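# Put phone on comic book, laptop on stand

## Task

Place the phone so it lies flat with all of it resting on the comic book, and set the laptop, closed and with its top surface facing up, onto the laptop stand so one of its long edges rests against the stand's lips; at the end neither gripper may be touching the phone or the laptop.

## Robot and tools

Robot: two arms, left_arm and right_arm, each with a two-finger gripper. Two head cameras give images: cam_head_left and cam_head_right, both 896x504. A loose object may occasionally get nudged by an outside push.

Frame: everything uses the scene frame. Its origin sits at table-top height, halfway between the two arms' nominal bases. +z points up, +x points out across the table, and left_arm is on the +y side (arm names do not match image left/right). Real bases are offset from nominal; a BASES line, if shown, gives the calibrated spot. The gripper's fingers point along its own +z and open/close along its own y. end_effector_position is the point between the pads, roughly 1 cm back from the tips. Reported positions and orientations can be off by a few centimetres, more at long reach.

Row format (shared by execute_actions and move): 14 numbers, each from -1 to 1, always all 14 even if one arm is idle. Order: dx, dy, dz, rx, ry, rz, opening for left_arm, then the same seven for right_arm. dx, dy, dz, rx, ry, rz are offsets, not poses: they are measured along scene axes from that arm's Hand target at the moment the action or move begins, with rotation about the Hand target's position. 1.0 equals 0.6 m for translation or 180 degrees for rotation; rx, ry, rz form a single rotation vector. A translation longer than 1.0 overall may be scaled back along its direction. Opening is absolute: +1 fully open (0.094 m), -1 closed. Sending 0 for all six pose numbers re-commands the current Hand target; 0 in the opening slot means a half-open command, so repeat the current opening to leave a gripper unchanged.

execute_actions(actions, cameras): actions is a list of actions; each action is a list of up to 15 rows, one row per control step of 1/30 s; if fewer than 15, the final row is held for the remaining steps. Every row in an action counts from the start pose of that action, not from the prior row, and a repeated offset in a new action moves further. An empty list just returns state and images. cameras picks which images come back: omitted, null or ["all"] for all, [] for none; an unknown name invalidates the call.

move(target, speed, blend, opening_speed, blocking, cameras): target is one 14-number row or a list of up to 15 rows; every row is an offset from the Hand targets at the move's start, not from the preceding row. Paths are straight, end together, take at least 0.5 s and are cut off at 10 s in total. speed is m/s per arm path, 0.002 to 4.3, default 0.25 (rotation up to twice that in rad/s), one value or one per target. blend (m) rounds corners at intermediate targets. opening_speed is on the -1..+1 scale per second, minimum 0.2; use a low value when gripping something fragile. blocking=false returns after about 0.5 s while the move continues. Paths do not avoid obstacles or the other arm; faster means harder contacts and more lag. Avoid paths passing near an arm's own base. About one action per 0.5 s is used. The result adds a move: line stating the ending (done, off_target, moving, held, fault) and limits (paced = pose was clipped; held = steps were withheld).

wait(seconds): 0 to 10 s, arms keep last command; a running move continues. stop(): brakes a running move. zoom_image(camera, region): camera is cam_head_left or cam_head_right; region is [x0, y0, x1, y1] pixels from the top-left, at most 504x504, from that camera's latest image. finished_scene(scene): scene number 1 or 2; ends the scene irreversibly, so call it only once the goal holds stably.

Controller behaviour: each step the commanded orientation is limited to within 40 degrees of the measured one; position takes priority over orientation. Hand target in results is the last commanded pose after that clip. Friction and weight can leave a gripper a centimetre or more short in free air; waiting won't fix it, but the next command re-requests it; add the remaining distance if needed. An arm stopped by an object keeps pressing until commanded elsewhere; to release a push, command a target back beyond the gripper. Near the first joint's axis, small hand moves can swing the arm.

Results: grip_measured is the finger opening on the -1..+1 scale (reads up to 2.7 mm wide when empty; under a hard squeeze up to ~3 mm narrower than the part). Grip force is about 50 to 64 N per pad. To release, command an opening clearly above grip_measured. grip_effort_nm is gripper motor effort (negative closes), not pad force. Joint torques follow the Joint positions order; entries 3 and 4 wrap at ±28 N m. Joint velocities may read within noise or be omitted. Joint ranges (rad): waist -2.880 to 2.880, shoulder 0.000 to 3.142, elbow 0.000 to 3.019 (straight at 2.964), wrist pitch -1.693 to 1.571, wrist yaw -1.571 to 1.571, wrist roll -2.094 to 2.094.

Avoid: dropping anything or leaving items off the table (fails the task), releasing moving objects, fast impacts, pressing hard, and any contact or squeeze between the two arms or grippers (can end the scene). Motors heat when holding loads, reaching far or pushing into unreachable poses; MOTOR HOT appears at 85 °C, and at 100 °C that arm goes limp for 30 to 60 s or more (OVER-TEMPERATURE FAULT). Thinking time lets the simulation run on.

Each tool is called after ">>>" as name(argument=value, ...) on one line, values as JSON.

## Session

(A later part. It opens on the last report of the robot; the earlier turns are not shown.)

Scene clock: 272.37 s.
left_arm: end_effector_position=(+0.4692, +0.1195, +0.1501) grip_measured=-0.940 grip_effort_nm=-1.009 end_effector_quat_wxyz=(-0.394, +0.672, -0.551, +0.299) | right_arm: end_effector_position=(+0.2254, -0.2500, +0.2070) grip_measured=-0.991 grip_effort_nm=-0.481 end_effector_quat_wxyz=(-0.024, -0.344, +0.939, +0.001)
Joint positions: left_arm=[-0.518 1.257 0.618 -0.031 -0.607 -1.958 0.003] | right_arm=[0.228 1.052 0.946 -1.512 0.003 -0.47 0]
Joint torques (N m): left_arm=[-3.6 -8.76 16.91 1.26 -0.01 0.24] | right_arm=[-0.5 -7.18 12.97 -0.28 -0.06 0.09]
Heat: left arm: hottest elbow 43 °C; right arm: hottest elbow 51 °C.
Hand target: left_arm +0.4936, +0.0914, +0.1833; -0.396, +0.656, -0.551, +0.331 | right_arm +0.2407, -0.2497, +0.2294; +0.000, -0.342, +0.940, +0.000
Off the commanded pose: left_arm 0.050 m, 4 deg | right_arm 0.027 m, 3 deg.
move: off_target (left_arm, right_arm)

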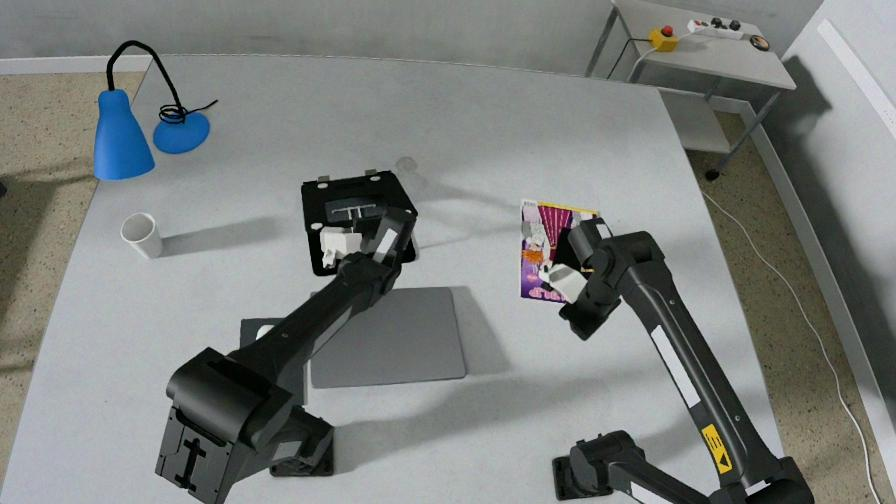

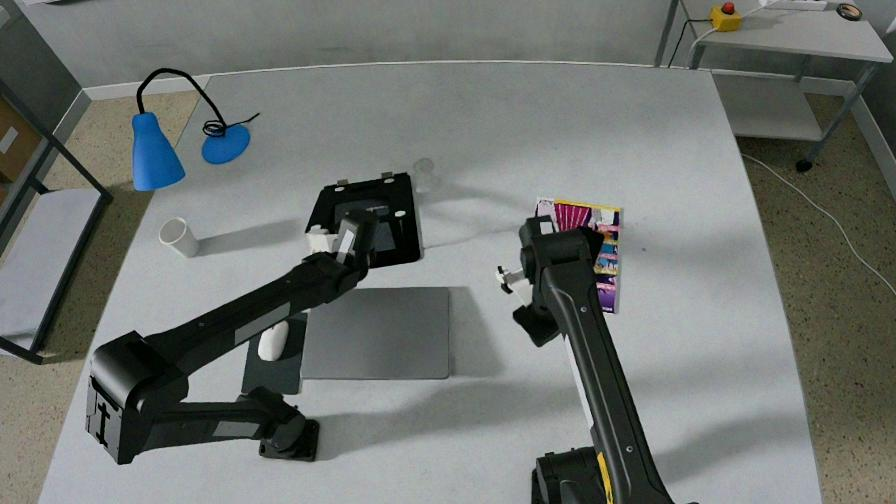

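>>> move(target=[[0.0,-0.08,0.0,0,0,-0.06,-1,0,0,0,0,0,0,-1]], speed=0.1)

>>> zoom_image(camera="cam_head_left", region=[250, 150, 500, 400])

>>> zoom_image(camera="cam_head_right", region=[250, 150, 500, 400])

Scene clock: 278.27 s.
left_arm: end_effector_position=(+0.4703, +0.0782, +0.1500) grip_measured=-0.940 grip_effort_nm=-1.009 end_effector_quat_wxyz=(-0.361, +0.631, -0.603, +0.329) | right_arm: end_effector_position=(+0.2254, -0.2500, +0.2070) grip_measured=-0.991 grip_effort_nm=-0.486 end_effector_quat_wxyz=(-0.024, -0.344, +0.939, +0.001)
Joint positions: left_arm=[-0.564 1.273 0.633 -0.001 -0.505 -1.894 0.003] | right_arm=[0.228 1.052 0.946 -1.512 0.003 -0.47 0]
Joint torques (N m): left_arm=[-3.78 -8.76 16.43 2.3 0.57 0.51] | right_arm=[-0.5 -7.18 12.96 -0.28 -0.06 0.08]
Heat: left arm: hottest elbow 44 °C; right arm: hottest elbow 51 °C.
Hand target: left_arm +0.4936, +0.0435, +0.1831; -0.363, +0.601, -0.610, +0.366 | right_arm +0.2407, -0.2497, +0.2294; +0.000, -0.342, +0.940, +0.000
Off the commanded pose: left_arm 0.053 m, 6 deg | right_arm 0.027 m, 3 deg.
move: off_target (left_arm, right_arm)

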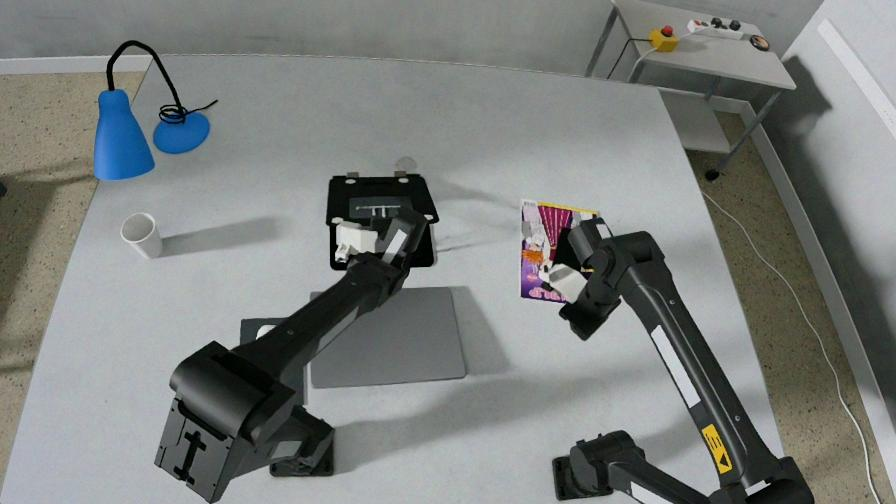

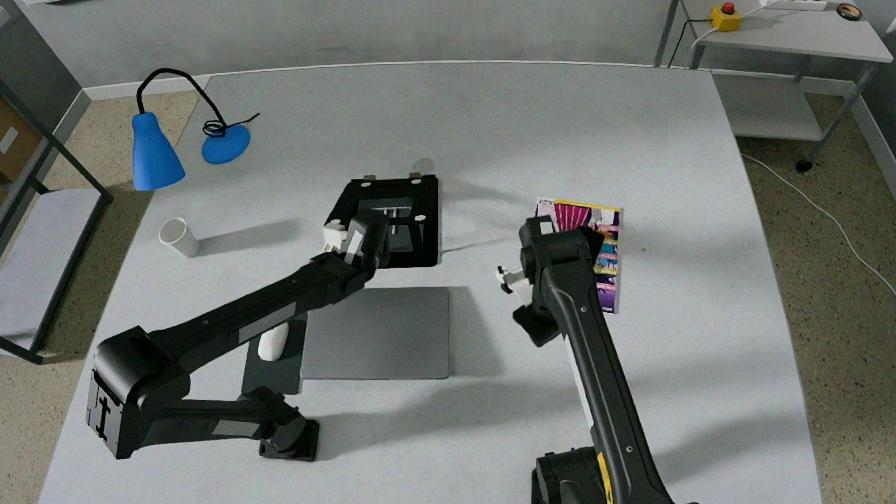

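Scaled by 2.016.

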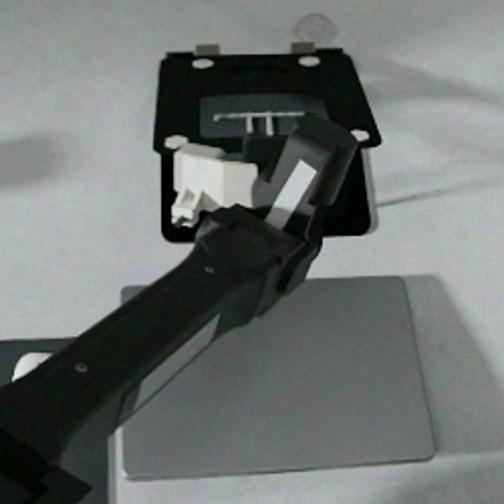

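Scaled by 2.016.

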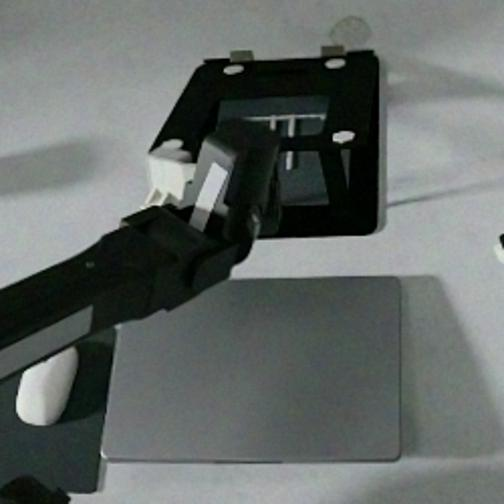

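>>> move(target=[[-0.08,-0.01,-0.02,0,0,0.0,-1,0,0,0,0,0,0,-1]], speed=0.06)

>>> zoom_image(camera="cam_head_left", region=[250, 150, 500, 400])

Scene clock: 283.77 s.
left_arm: end_effector_position=(+0.4492, +0.0493, +0.1510) grip_measured=-0.940 grip_effort_nm=-1.009 end_effector_quat_wxyz=(-0.361, +0.614, -0.615, +0.339) | right_arm: end_effector_position=(+0.2254, -0.2500, +0.2070) grip_measured=-0.991 grip_effort_nm=-0.486 end_effector_quat_wxyz=(-0.024, -0.344, +0.939, +0.001)
Joint positions: left_arm=[-0.659 1.259 0.616 -0.001 -0.558 -1.916 0.003] | right_arm=[0.228 1.052 0.946 -1.512 0.003 -0.47 0]
Joint torques (N m): left_arm=[-3.25 -12.51 9.76 2.1 -0.31 0.21] | right_arm=[-0.38 -7.18 12.94 -0.27 -0.07 0.09]
Heat: left arm: hottest elbow 44 °C; right arm: hottest elbow 52 °C.
Hand target: left_arm +0.4455, +0.0374, +0.1712; -0.363, +0.601, -0.610, +0.366 | right_arm +0.2407, -0.2497, +0.2294; +0.000, -0.342, +0.940, +0.000
Off the commanded pose: left_arm 0.024 m, 3 deg | right_arm 0.027 m, 3 deg.
move: off_target (left_arm, right_arm)

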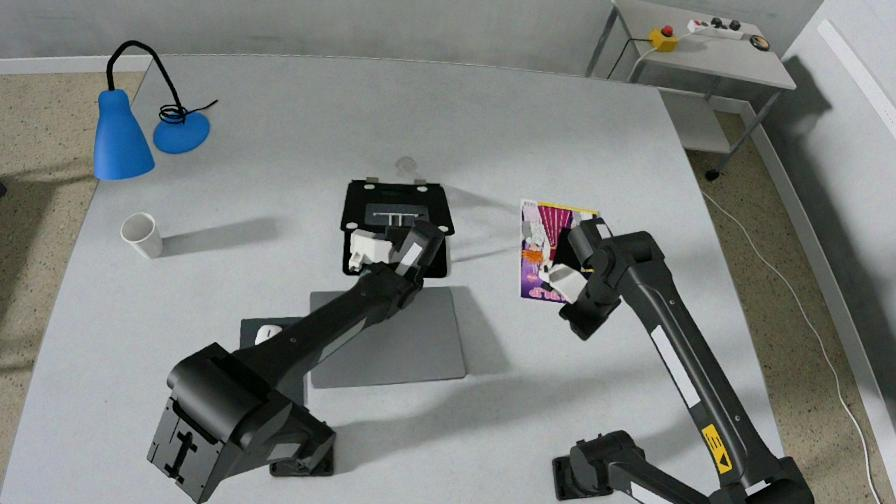

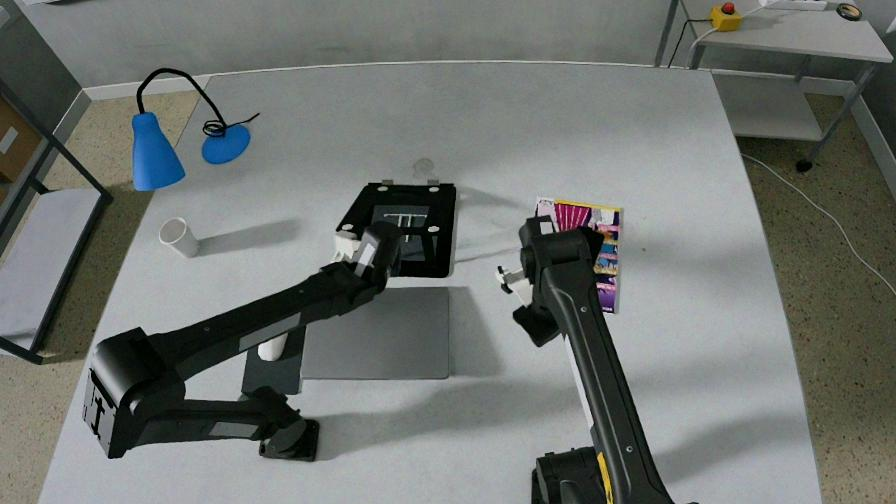

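Scaled by 2.016.

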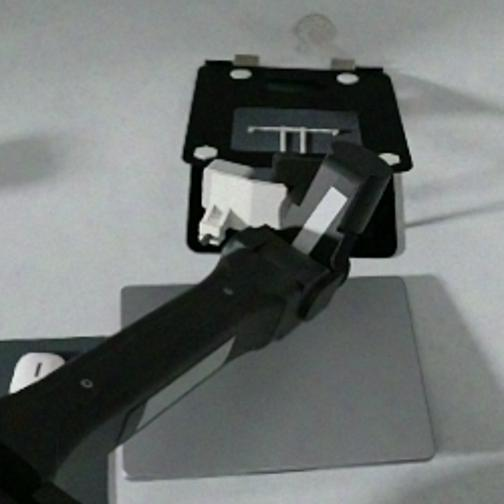

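>>> move(target=[[0.006,0.02,-0.04,0,0,0.0,-1,0,0,0,0,0,0,-1],[0.006,0.02,-0.04,0,0,0,0.2,0,0,0,0,0,0,-1]], speed=0.06, opening_speed=0.4)

>>> zoom_image(camera="cam_head_left", region=[250, 150, 500, 400])

Scene clock: 291.73 s.
left_arm: end_effector_position=(+0.4485, +0.0476, +0.1495) grip_measured=+0.197 grip_effort_nm=0.129 end_effector_quat_wxyz=(-0.361, +0.603, -0.610, +0.365) | right_arm: end_effector_position=(+0.2254, -0.2500, +0.2070) grip_measured=-0.991 grip_effort_nm=-0.486 end_effector_quat_wxyz=(-0.024, -0.344, +0.939, +0.001)
Joint positions: left_arm=[-0.655 1.259 0.579 0.099 -0.532 -1.894 0.056] | right_arm=[0.228 1.052 0.946 -1.512 0.003 -0.47 0]
Joint torques (N m): left_arm=[-1.61 -8.35 8.62 2.19 -0.12 0.16] | right_arm=[-0.38 -7.24 12.98 -0.28 -0.06 0.09]
Heat: left arm: hottest elbow 43 °C; right arm: hottest elbow 53 °C.
Hand target: left_arm +0.4492, +0.0495, +0.1473; -0.363, +0.601, -0.610, +0.366 | right_arm +0.2407, -0.2497, +0.2294; +0.000, -0.342, +0.940, +0.000
Off the commanded pose: left_arm 0.003 m, 0 deg | right_arm 0.027 m, 3 deg.
move: off_target (right_arm)

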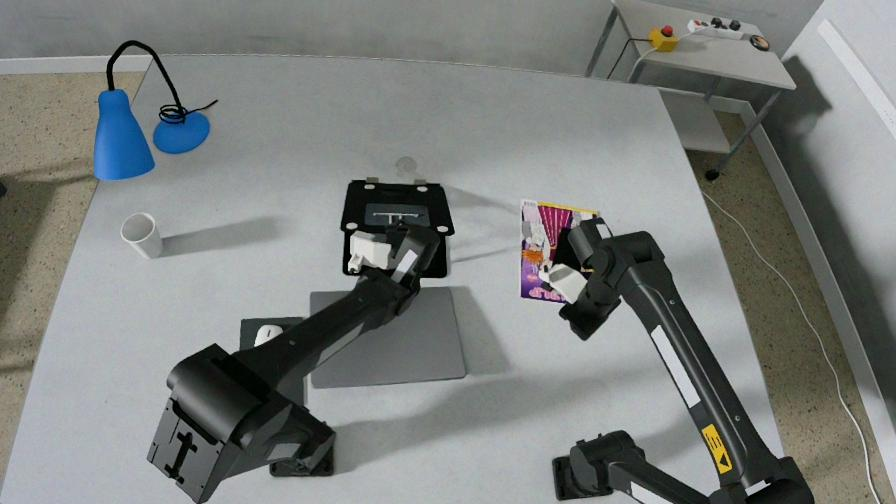

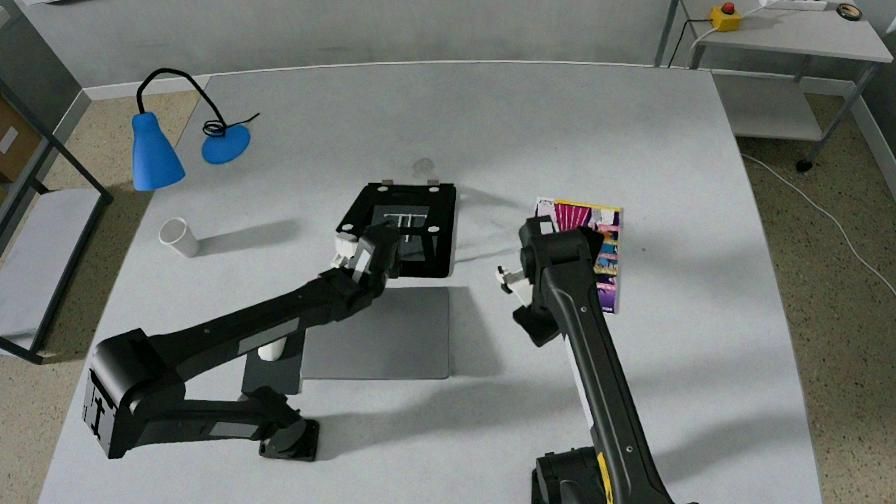

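Scaled by 2.016.

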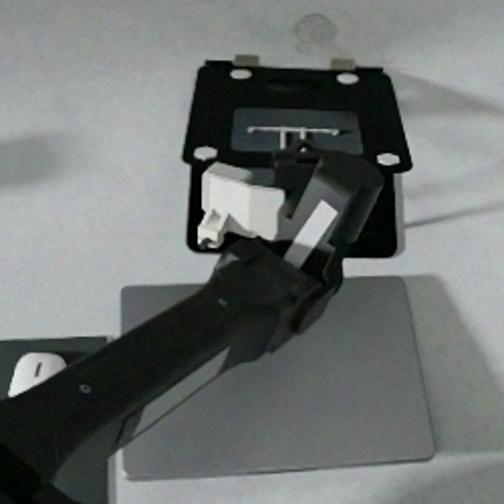

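>>> move(target=[[-0.17,-0.02,0.1,0,0,0.0,0.2,0,0,0,0.1,0.04,-0.05,0],[-0.28,0.467,0.15,0.0157,0.0192,-0.4548,0.06,0.119,0.208,-0.215,0.2993,0.1311,-0.1657,0.06]], speed=[0.12,0.25])

>>> zoom_image(camera="cam_head_left", region=[250, 200, 550, 440])

>>> zoom_image(camera="cam_head_right", region=[250, 200, 550, 440])

Scene clock: 319.97 s.
left_arm: end_effector_position=(+0.2716, +0.3142, +0.2154) grip_measured=+0.063 grip_effort_nm=-0.085 end_effector_quat_wxyz=(+0.110, -0.129, +0.906, -0.387) | right_arm: end_effector_position=(+0.3185, -0.1292, +0.1117) grip_measured=+0.058 grip_effort_nm=0.071 end_effector_quat_wxyz=(-0.016, -0.059, +0.873, +0.484)
Joint positions: left_arm=[0.752 1.139 0.868 -1.669 0.759 0.647 0.05] | right_arm=[0.093 1.502 0.836 -0.908 -1.011 -0.039 0.05]
Joint torques (N m): left_arm=[-0.21 -7.77 15.17 -0.62 0.34 0.18] | right_arm=[1.44 -11.46 5.81 0.53 -0.58 0.16]
Heat: left arm: hottest elbow 41 °C; right arm: hottest elbow 52 °C.
Hand target: left_arm +0.2812, +0.3297, +0.2372; +0.030, -0.056, +0.873, -0.484 | right_arm +0.3120, -0.1249, +0.1003; -0.031, -0.055, +0.873, +0.484
Off the commanded pose: left_arm 0.028 m, 17 deg | right_arm 0.014 m, 2 deg.
joint sent to its limit (left arm) — joint 4 (wrist pitch), lower limit. The joint targets are off in orientation, not in position.
move: off_target (left_arm, right_arm); target 2's new opening was sent with left_arm's hand 0.028 m and 17 deg from that target

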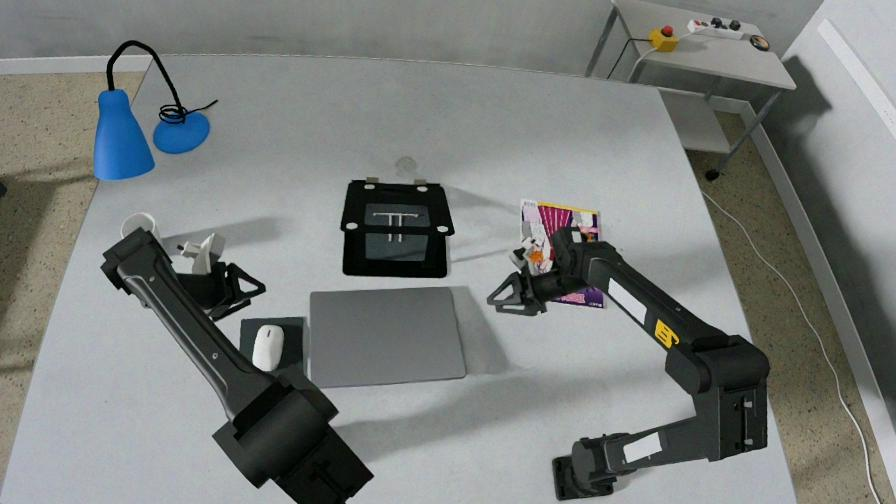

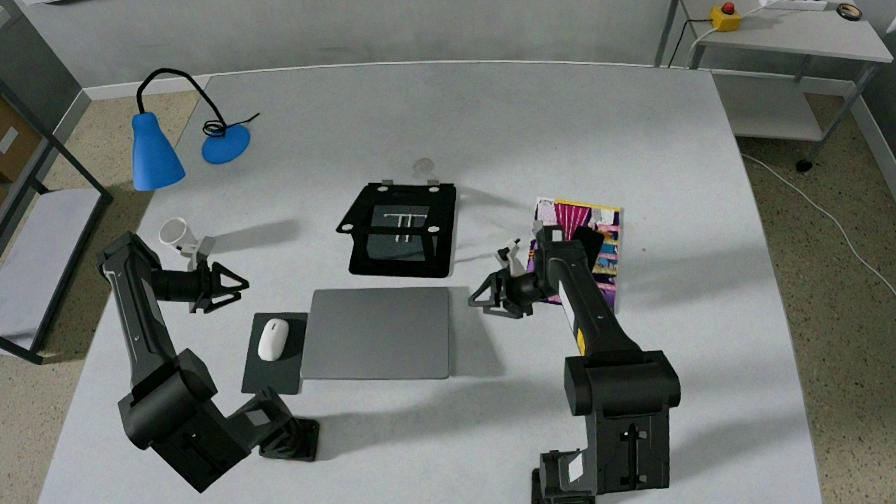

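Scaled by 1.680.

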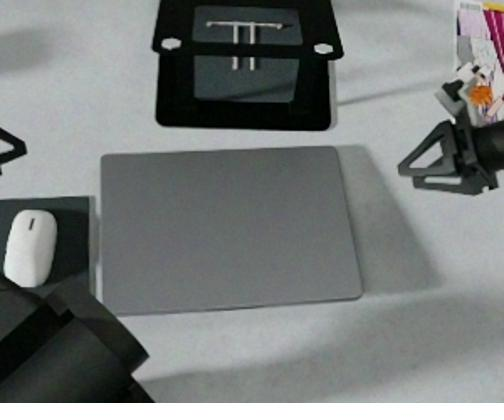

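Scaled by 1.680.

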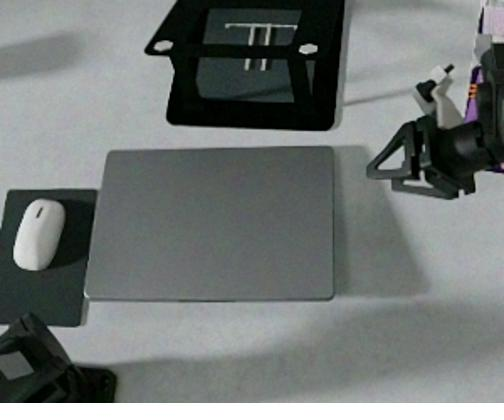

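>>> move(target=[[0,0,0,0,0,0,0.06,-0.037,0,-0.125,0,0,0,0.06]], speed=0.1)

>>> zoom_image(camera="cam_head_left", region=[400, 220, 600, 380])

>>> zoom_image(camera="cam_head_right", region=[400, 220, 600, 380])

Scene clock: 328.67 s.
left_arm: end_effector_position=(+0.2716, +0.3142, +0.2154) grip_measured=+0.062 grip_effort_nm=-0.085 end_effector_quat_wxyz=(+0.110, -0.128, +0.906, -0.387) | right_arm: end_effector_position=(+0.2974, -0.1288, +0.0354) grip_measured=+0.059 grip_effort_nm=0.066 end_effector_quat_wxyz=(-0.016, -0.059, +0.873, +0.484)
Joint positions: left_arm=[0.752 1.139 0.868 -1.669 0.759 0.648 0.05] | right_arm=[0.1 1.628 0.707 -0.643 -1.012 -0.026 0.05]
Joint torques (N m): left_arm=[-1.2 -7.65 15.2 -0.61 0.35 0.14] | right_arm=[1.38 -11.4 4.52 0.53 -0.57 0.15]
Heat: left arm: hottest elbow 41 °C; right arm: hottest elbow 49 °C.
Hand target: left_arm +0.2812, +0.3297, +0.2372; +0.031, -0.056, +0.873, -0.484 | right_arm +0.2899, -0.1248, +0.0254; -0.031, -0.055, +0.873, +0.484
Off the commanded pose: left_arm 0.028 m, 17 deg | right_arm 0.013 m, 2 deg.
joint sent to its limit (left arm) — joint 4 (wrist pitch), lower limit. The joint targets are off in orientation, not in position.
move: off_target (left_arm, right_arm)

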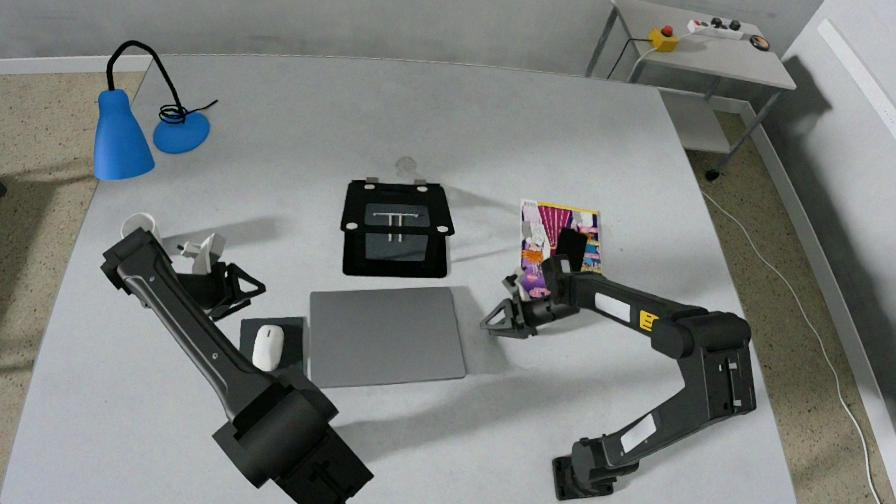

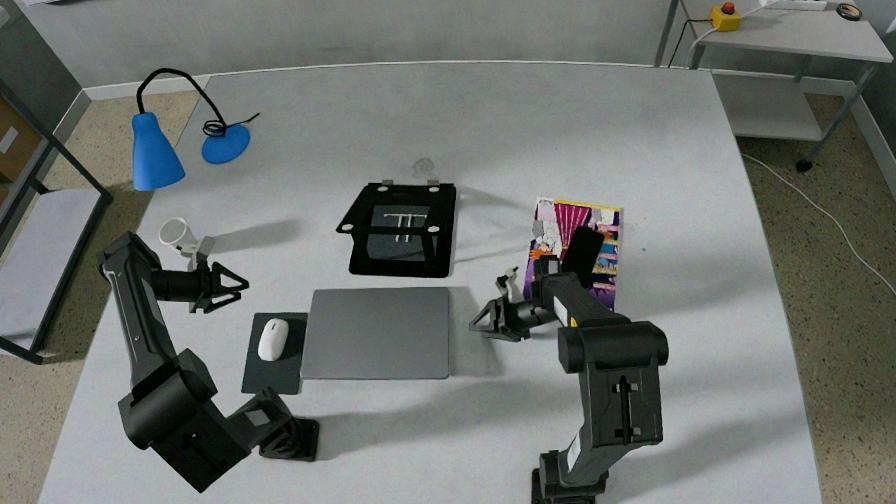

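Scaled by 2.520.

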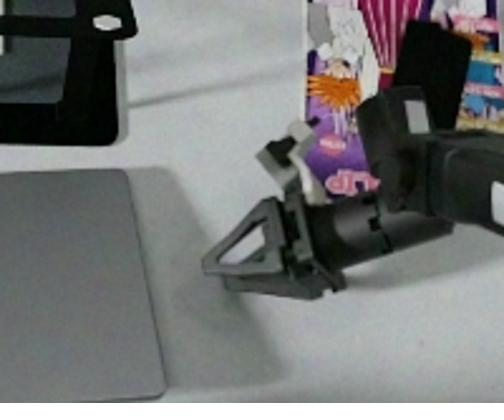

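Scaled by 2.520.

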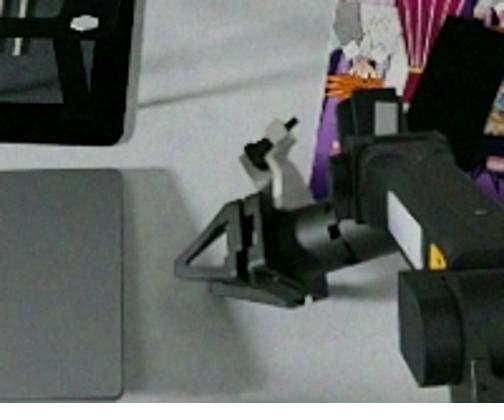

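>>> move(target=[[0,0,0,0,0,0,0.06,-0.03,0,-0.02,0,0,0,0.06],[0,0,0,0,0,0,0.06,-0.04,0.085,-0.025,0,0,0,0.06]], speed=0.06)

>>> zoom_image(camera="cam_head_left", region=[400, 220, 600, 380])

>>> zoom_image(camera="cam_head_right", region=[400, 220, 600, 380])

Scene clock: 334.63 s.
left_arm: end_effector_position=(+0.2716, +0.3142, +0.2154) grip_measured=+0.062 grip_effort_nm=-0.081 end_effector_quat_wxyz=(+0.110, -0.128, +0.906, -0.387) | right_arm: end_effector_position=(+0.2851, -0.0758, +0.0306) grip_measured=+0.059 grip_effort_nm=0.066 end_effector_quat_wxyz=(-0.007, -0.061, +0.865, +0.498)
Joint positions: left_arm=[0.752 1.139 0.868 -1.669 0.759 0.648 0.05] | right_arm=[0.253 1.611 0.628 -0.3 -1.017 0.278 0.05]
Joint torques (N m): left_arm=[-1.14 -7.53 15.17 -0.59 0.33 0.13] | right_arm=[2.2 -10.75 3.07 0.85 0.28 0.13]
Heat: left arm: hottest elbow 41 °C; right arm: hottest elbow 47 °C.
Hand target: left_arm +0.2813, +0.3297, +0.2372; +0.031, -0.056, +0.873, -0.484 | right_arm +0.2656, -0.0738, +0.0103; -0.031, -0.055, +0.873, +0.484
Off the commanded pose: left_arm 0.028 m, 17 deg | right_arm 0.028 m, 3 deg.
joint sent to its limit (left arm) — joint 4 (wrist pitch), lower limit. The joint targets are off in orientation, not in position.
move: off_target (left_arm, right_arm)

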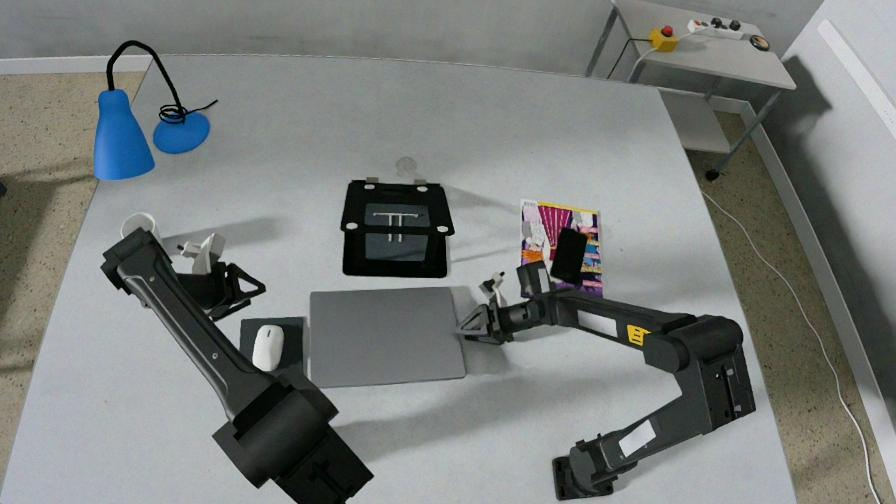

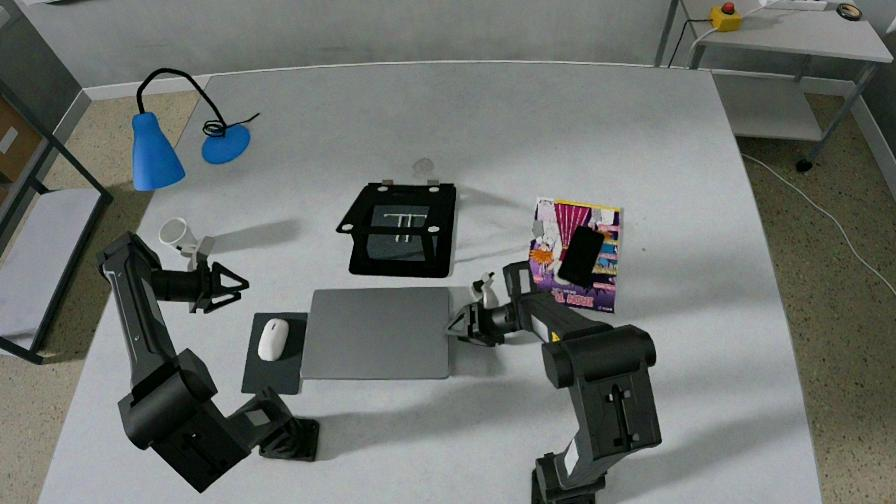

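Scaled by 2.520.

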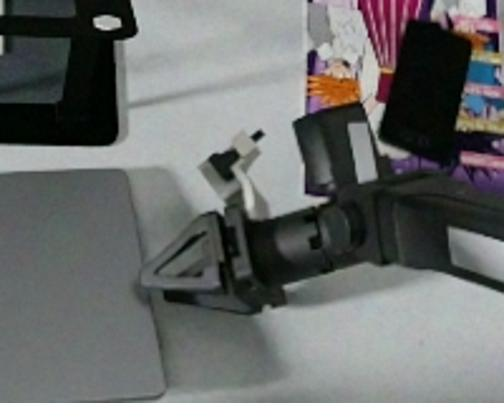

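Scaled by 2.520.

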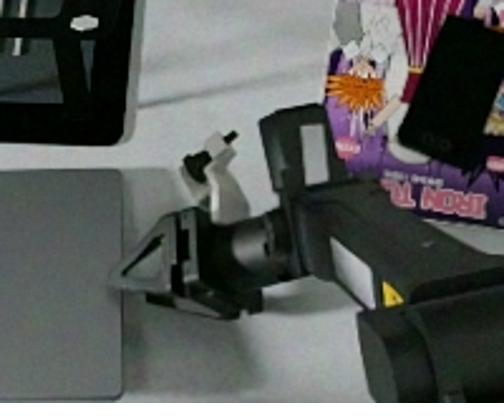

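>>> move(target=[[0,0,0,0,0,0,0.06,0.0,0.025,0,0,0,0,0.06],[0,0,0,0,0,0,0.06,0.0,0.025,0,0,0,0,-1]], speed=0.05, opening_speed=0.35)

>>> zoom_image(camera="cam_head_left", region=[400, 220, 600, 380])

>>> zoom_image(camera="cam_head_right", region=[400, 220, 600, 380])

Scene clock: 342.07 s.
left_arm: end_effector_position=(+0.2716, +0.3142, +0.2154) grip_measured=+0.062 grip_effort_nm=-0.081 end_effector_quat_wxyz=(+0.110, -0.128, +0.906, -0.387) | right_arm: end_effector_position=(+0.2770, -0.0578, +0.0282) grip_measured=-0.586 grip_effort_nm=-1.043 end_effector_quat_wxyz=(-0.017, -0.057, +0.866, +0.497)
Joint positions: left_arm=[0.752 1.139 0.868 -1.669 0.759 0.648 0.05] | right_arm=[0.31 1.612 0.612 -0.222 -1.003 0.378 0.019]
Joint torques (N m): left_arm=[-1.14 -7.47 15.23 -0.68 0.3 0.16] | right_arm=[1.32 -10.46 4.01 0.76 0.19 -0.04]
Heat: left arm: hottest elbow 42 °C; right arm: hottest elbow 45 °C.
Hand target: left_arm +0.2813, +0.3297, +0.2372; +0.031, -0.056, +0.873, -0.484 | right_arm +0.2658, -0.0588, +0.0103; -0.031, -0.055, +0.873, +0.484
Off the commanded pose: left_arm 0.028 m, 17 deg | right_arm 0.021 m, 2 deg.
joint sent to its limit (left arm) — joint 4 (wrist pitch), lower limit. The joint targets are off in orientation, not in position.
move: off_target (left_arm, right_arm); target 2's new opening was sent with right_arm's hand 0.028 m and 3 deg from that target

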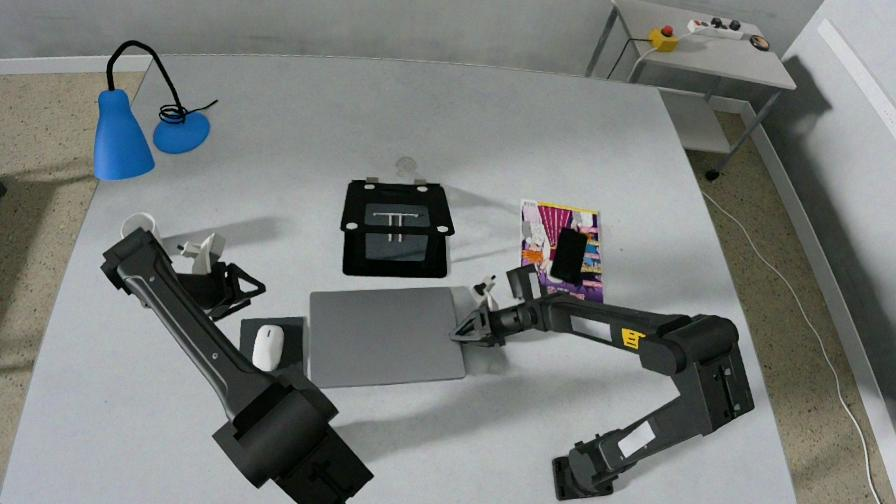

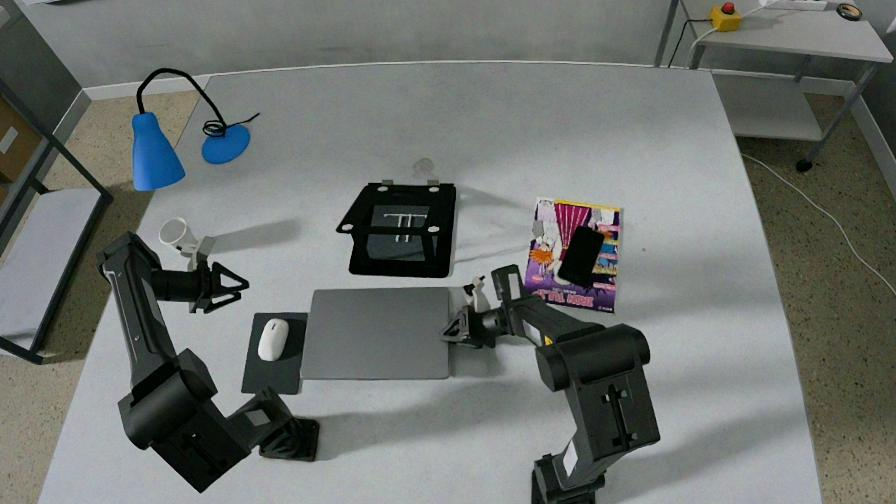

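Scaled by 2.520.

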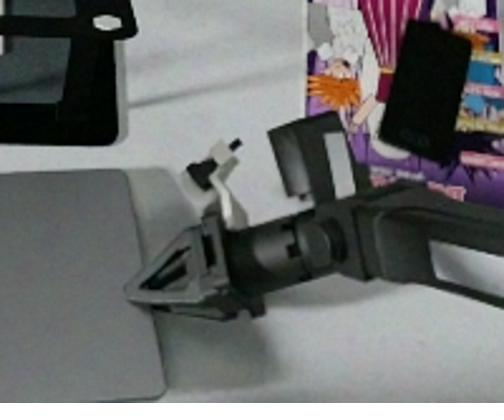

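Scaled by 2.520.

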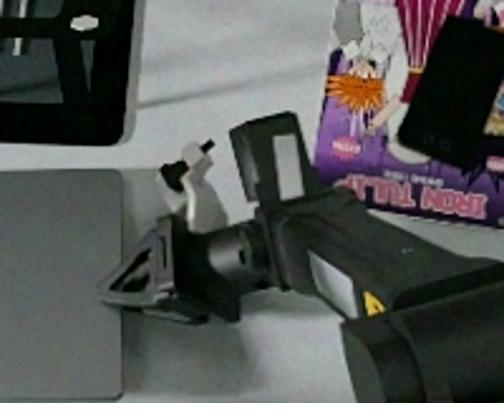

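>>> move(target=[[0,0,0,0,0,0,0.06,0.01,0.0,0.09,0,0,0,-1],[0.0,0,0,0,0,0,0.06,0.02,-0.11,0.1,0,0,0,-1]], speed=0.06)

>>> zoom_image(camera="cam_head_left", region=[250, 200, 600, 440])

>>> zoom_image(camera="cam_head_right", region=[250, 200, 600, 440])

Scene clock: 347.03 s.
left_arm: end_effector_position=(+0.2716, +0.3142, +0.2154) grip_measured=+0.062 grip_effort_nm=-0.081 end_effector_quat_wxyz=(+0.110, -0.128, +0.907, -0.387) | right_arm: end_effector_position=(+0.2554, -0.1227, +0.0546) grip_measured=-0.626 grip_effort_nm=-1.033 end_effector_quat_wxyz=(-0.060, -0.040, +0.874, +0.480)
Joint positions: left_arm=[0.752 1.139 0.868 -1.669 0.759 0.648 0.05] | right_arm=[0.136 1.517 0.645 -0.745 -1.008 0.025 0.018]
Joint torques (N m): left_arm=[-0.85 -7.71 14.93 -0.75 0.37 0.19] | right_arm=[-0.67 -12.69 8.83 -0.47 -0.65 -0.22]
Motor temperatures (°C): left_arm=[22 26 42 24 27 23 28] | right_arm=[26 36 44 25 24 23 26]
Heat: left arm: hottest elbow 42 °C; right arm: hottest elbow 44 °C.
Hand target: left_arm +0.2813, +0.3297, +0.2372; +0.031, -0.056, +0.873, -0.484 | right_arm +0.2777, -0.1249, +0.0703; -0.031, -0.055, +0.873, +0.484
Off the commanded pose: left_arm 0.028 m, 17 deg | right_arm 0.027 m, 4 deg.
joint sent to its limit (left arm) — joint 4 (wrist pitch), lower limit. The joint targets are off in orientation, not in position.
move: off_target (left_arm, right_arm)

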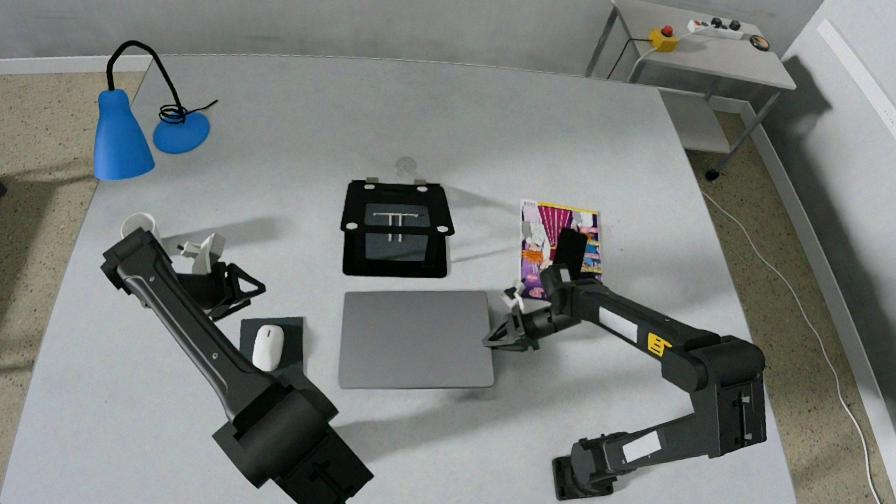

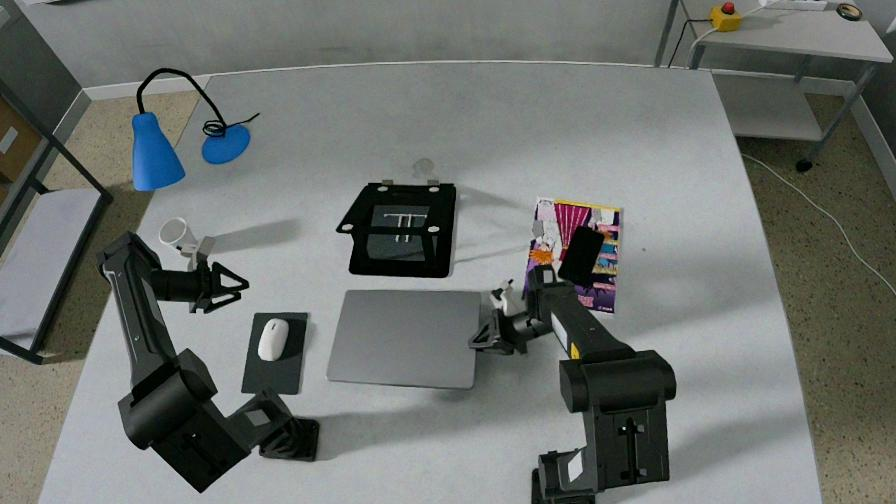

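Scaled by 1.440.

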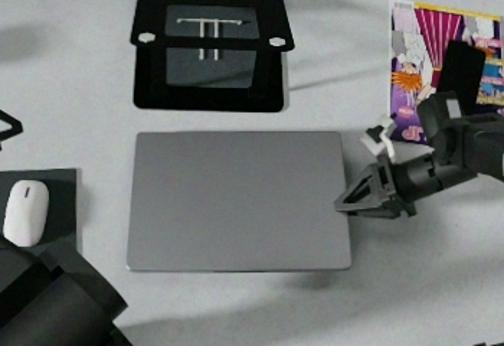

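Scaled by 1.440.

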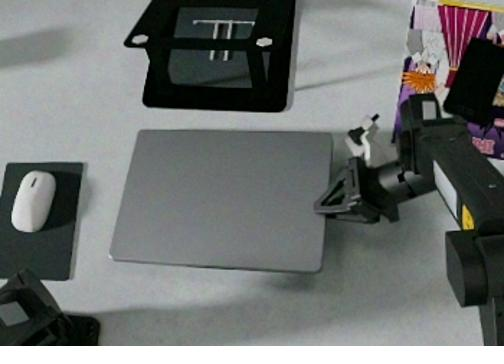

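>>> move(target=[[-0.01,-0.13,-0.22,0,0,0,0.06,0,0,0,0,0,0,-1]], speed=0.15)

>>> zoom_image(camera="cam_head_left", region=[220, 250, 420, 410])

>>> zoom_image(camera="cam_head_right", region=[220, 250, 420, 410])

Scene clock: 351.67 s.
left_arm: end_effector_position=(+0.2756, +0.2564, +0.1083) grip_measured=+0.062 grip_effort_nm=-0.081 end_effector_quat_wxyz=(+0.033, -0.065, +0.873, -0.482) | right_arm: end_effector_position=(+0.2555, -0.1226, +0.0547) grip_measured=-0.626 grip_effort_nm=-1.043 end_effector_quat_wxyz=(-0.059, -0.040, +0.874, +0.480)
Joint positions: left_arm=[0.585 1.422 0.691 -1.464 0.853 0.756 0.05] | right_arm=[0.136 1.517 0.646 -0.745 -1.008 0.024 0.018]
Joint torques (N m): left_arm=[-2.96 -8.29 5.94 -0.39 0.52 0.18] | right_arm=[-0.79 -12.69 8.88 -0.53 -0.66 -0.18]
Heat: left arm: hottest elbow 42 °C; right arm: hottest elbow 44 °C.
Hand target: left_arm +0.2752, +0.2517, +0.1052; +0.031, -0.056, +0.873, -0.484 | right_arm +0.2778, -0.1248, +0.0704; -0.031, -0.055, +0.873, +0.484
Off the commanded pose: left_arm 0.006 m, 1 deg | right_arm 0.027 m, 4 deg.
move: off_target (right_arm)

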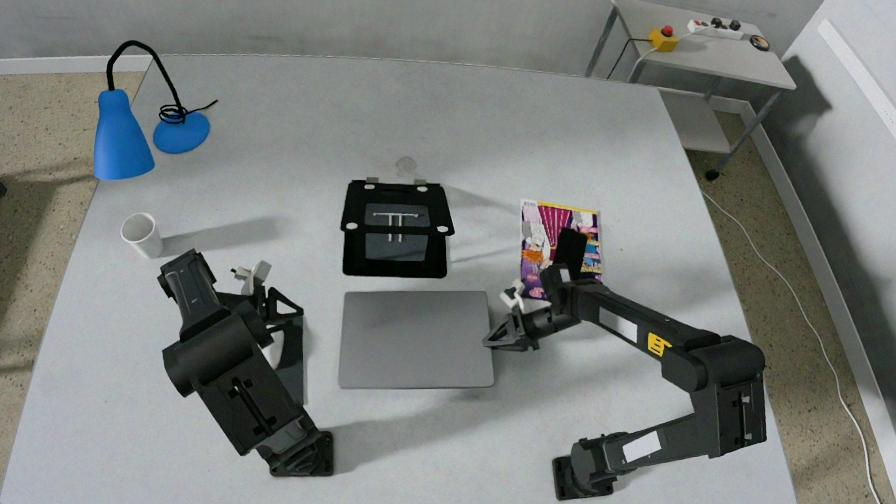

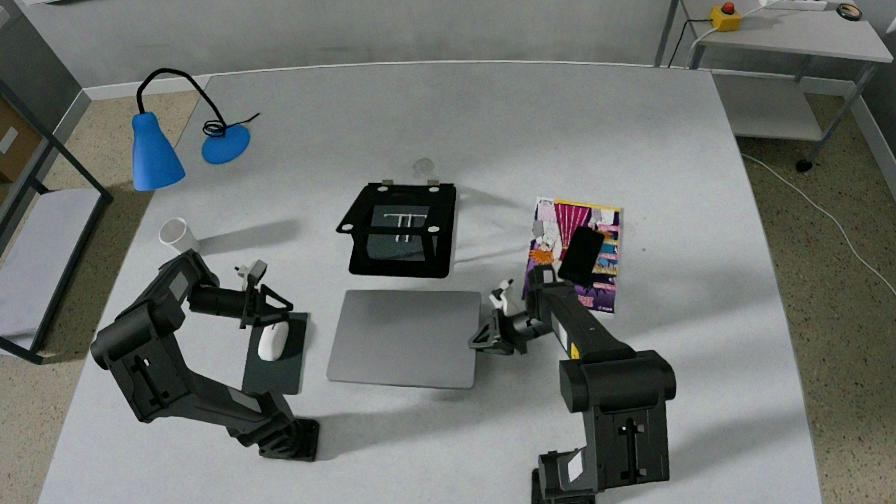

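Scaled by 2.520.

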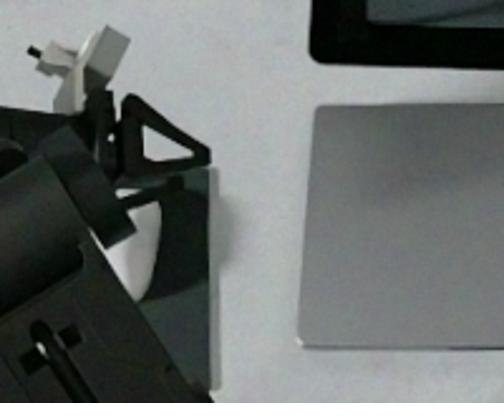

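Scaled by 2.520.

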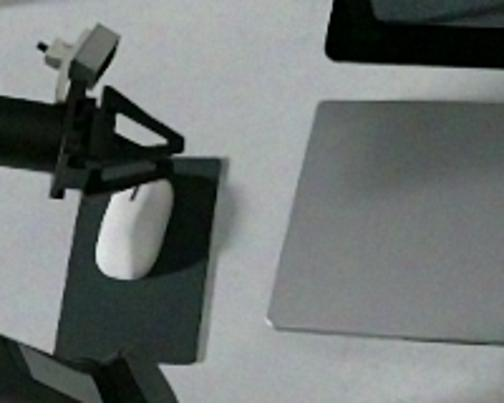

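>>> move(target=[[-0.02,-0.05,0,0,0,0,0.06,0,0,0,0,0,0,-1],[-0.025,-0.05,-0.14,0,0,0,0.06,0,0,0,0,0,0,-1]], speed=0.1)

>>> zoom_image(camera="cam_head_left", region=[220, 250, 420, 410])

>>> zoom_image(camera="cam_head_right", region=[220, 250, 420, 410])

Scene clock: 357.47 s.
left_arm: end_effector_position=(+0.2627, +0.2249, +0.0301) grip_measured=+0.061 grip_effort_nm=-0.037 end_effector_quat_wxyz=(+0.036, -0.058, +0.871, -0.486) | right_arm: end_effector_position=(+0.2555, -0.1226, +0.0547) grip_measured=-0.626 grip_effort_nm=-1.038 end_effector_quat_wxyz=(-0.059, -0.040, +0.874, +0.480)
Joint positions: left_arm=[0.514 1.566 0.54 -1.108 0.9 0.687 0.05] | right_arm=[0.136 1.517 0.646 -0.745 -1.008 0.024 0.018]
Joint torques (N m): left_arm=[-1.9 -7.06 3.6 0.75 0.17 0.06] | right_arm=[-0.85 -12.69 8.85 -0.53 -0.66 -0.18]
Heat: left arm: hottest elbow 41 °C; right arm: hottest elbow 43 °C.
Hand target: left_arm +0.2603, +0.2217, +0.0211; +0.031, -0.056, +0.873, -0.484 | right_arm +0.2778, -0.1248, +0.0704; -0.031, -0.055, +0.873, +0.484
Off the commanded pose: left_arm 0.010 m, 1 deg | right_arm 0.027 m, 4 deg.
move: off_target (right_arm)

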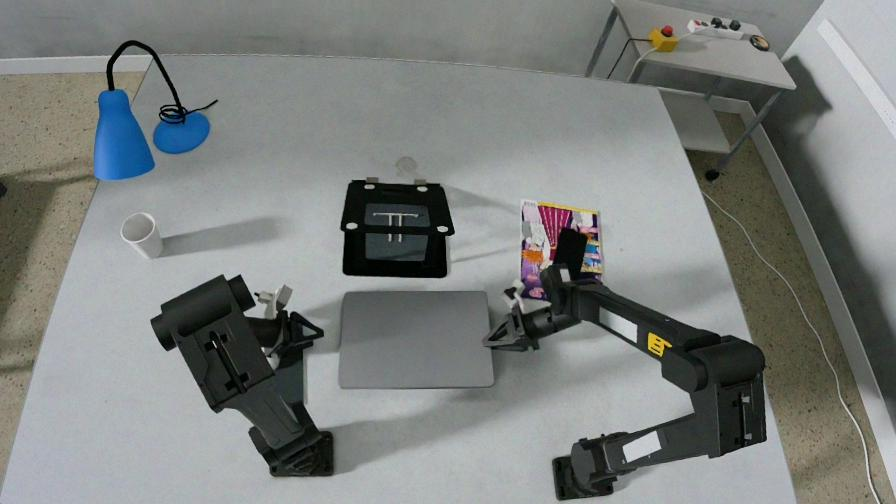

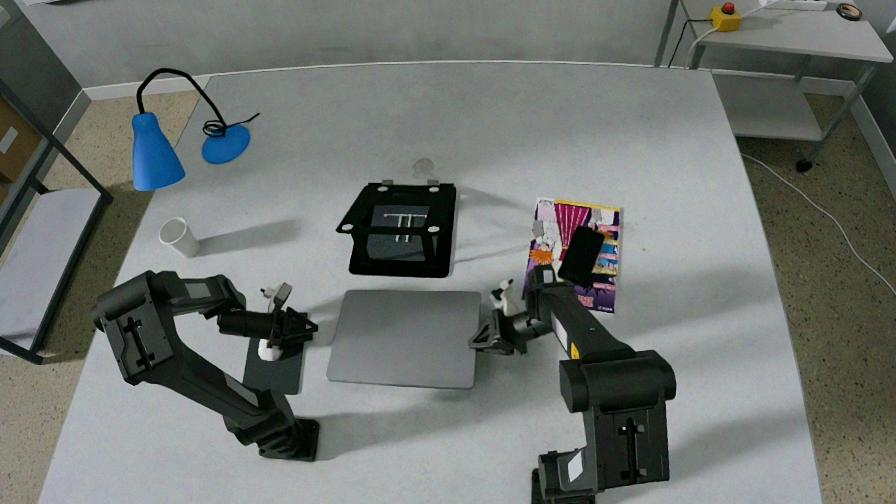

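Scaled by 2.520.

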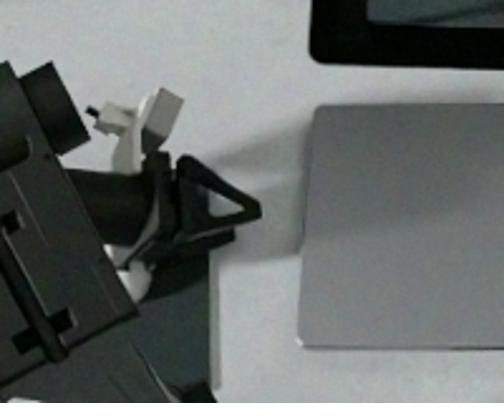

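Scaled by 2.520.

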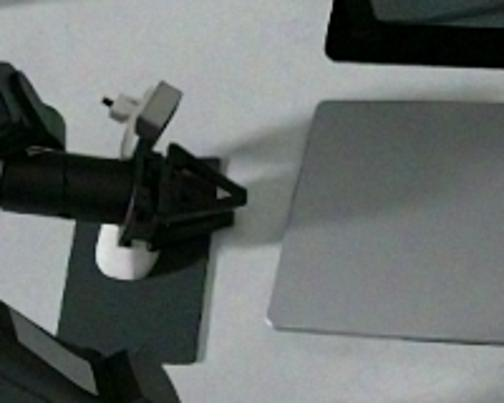

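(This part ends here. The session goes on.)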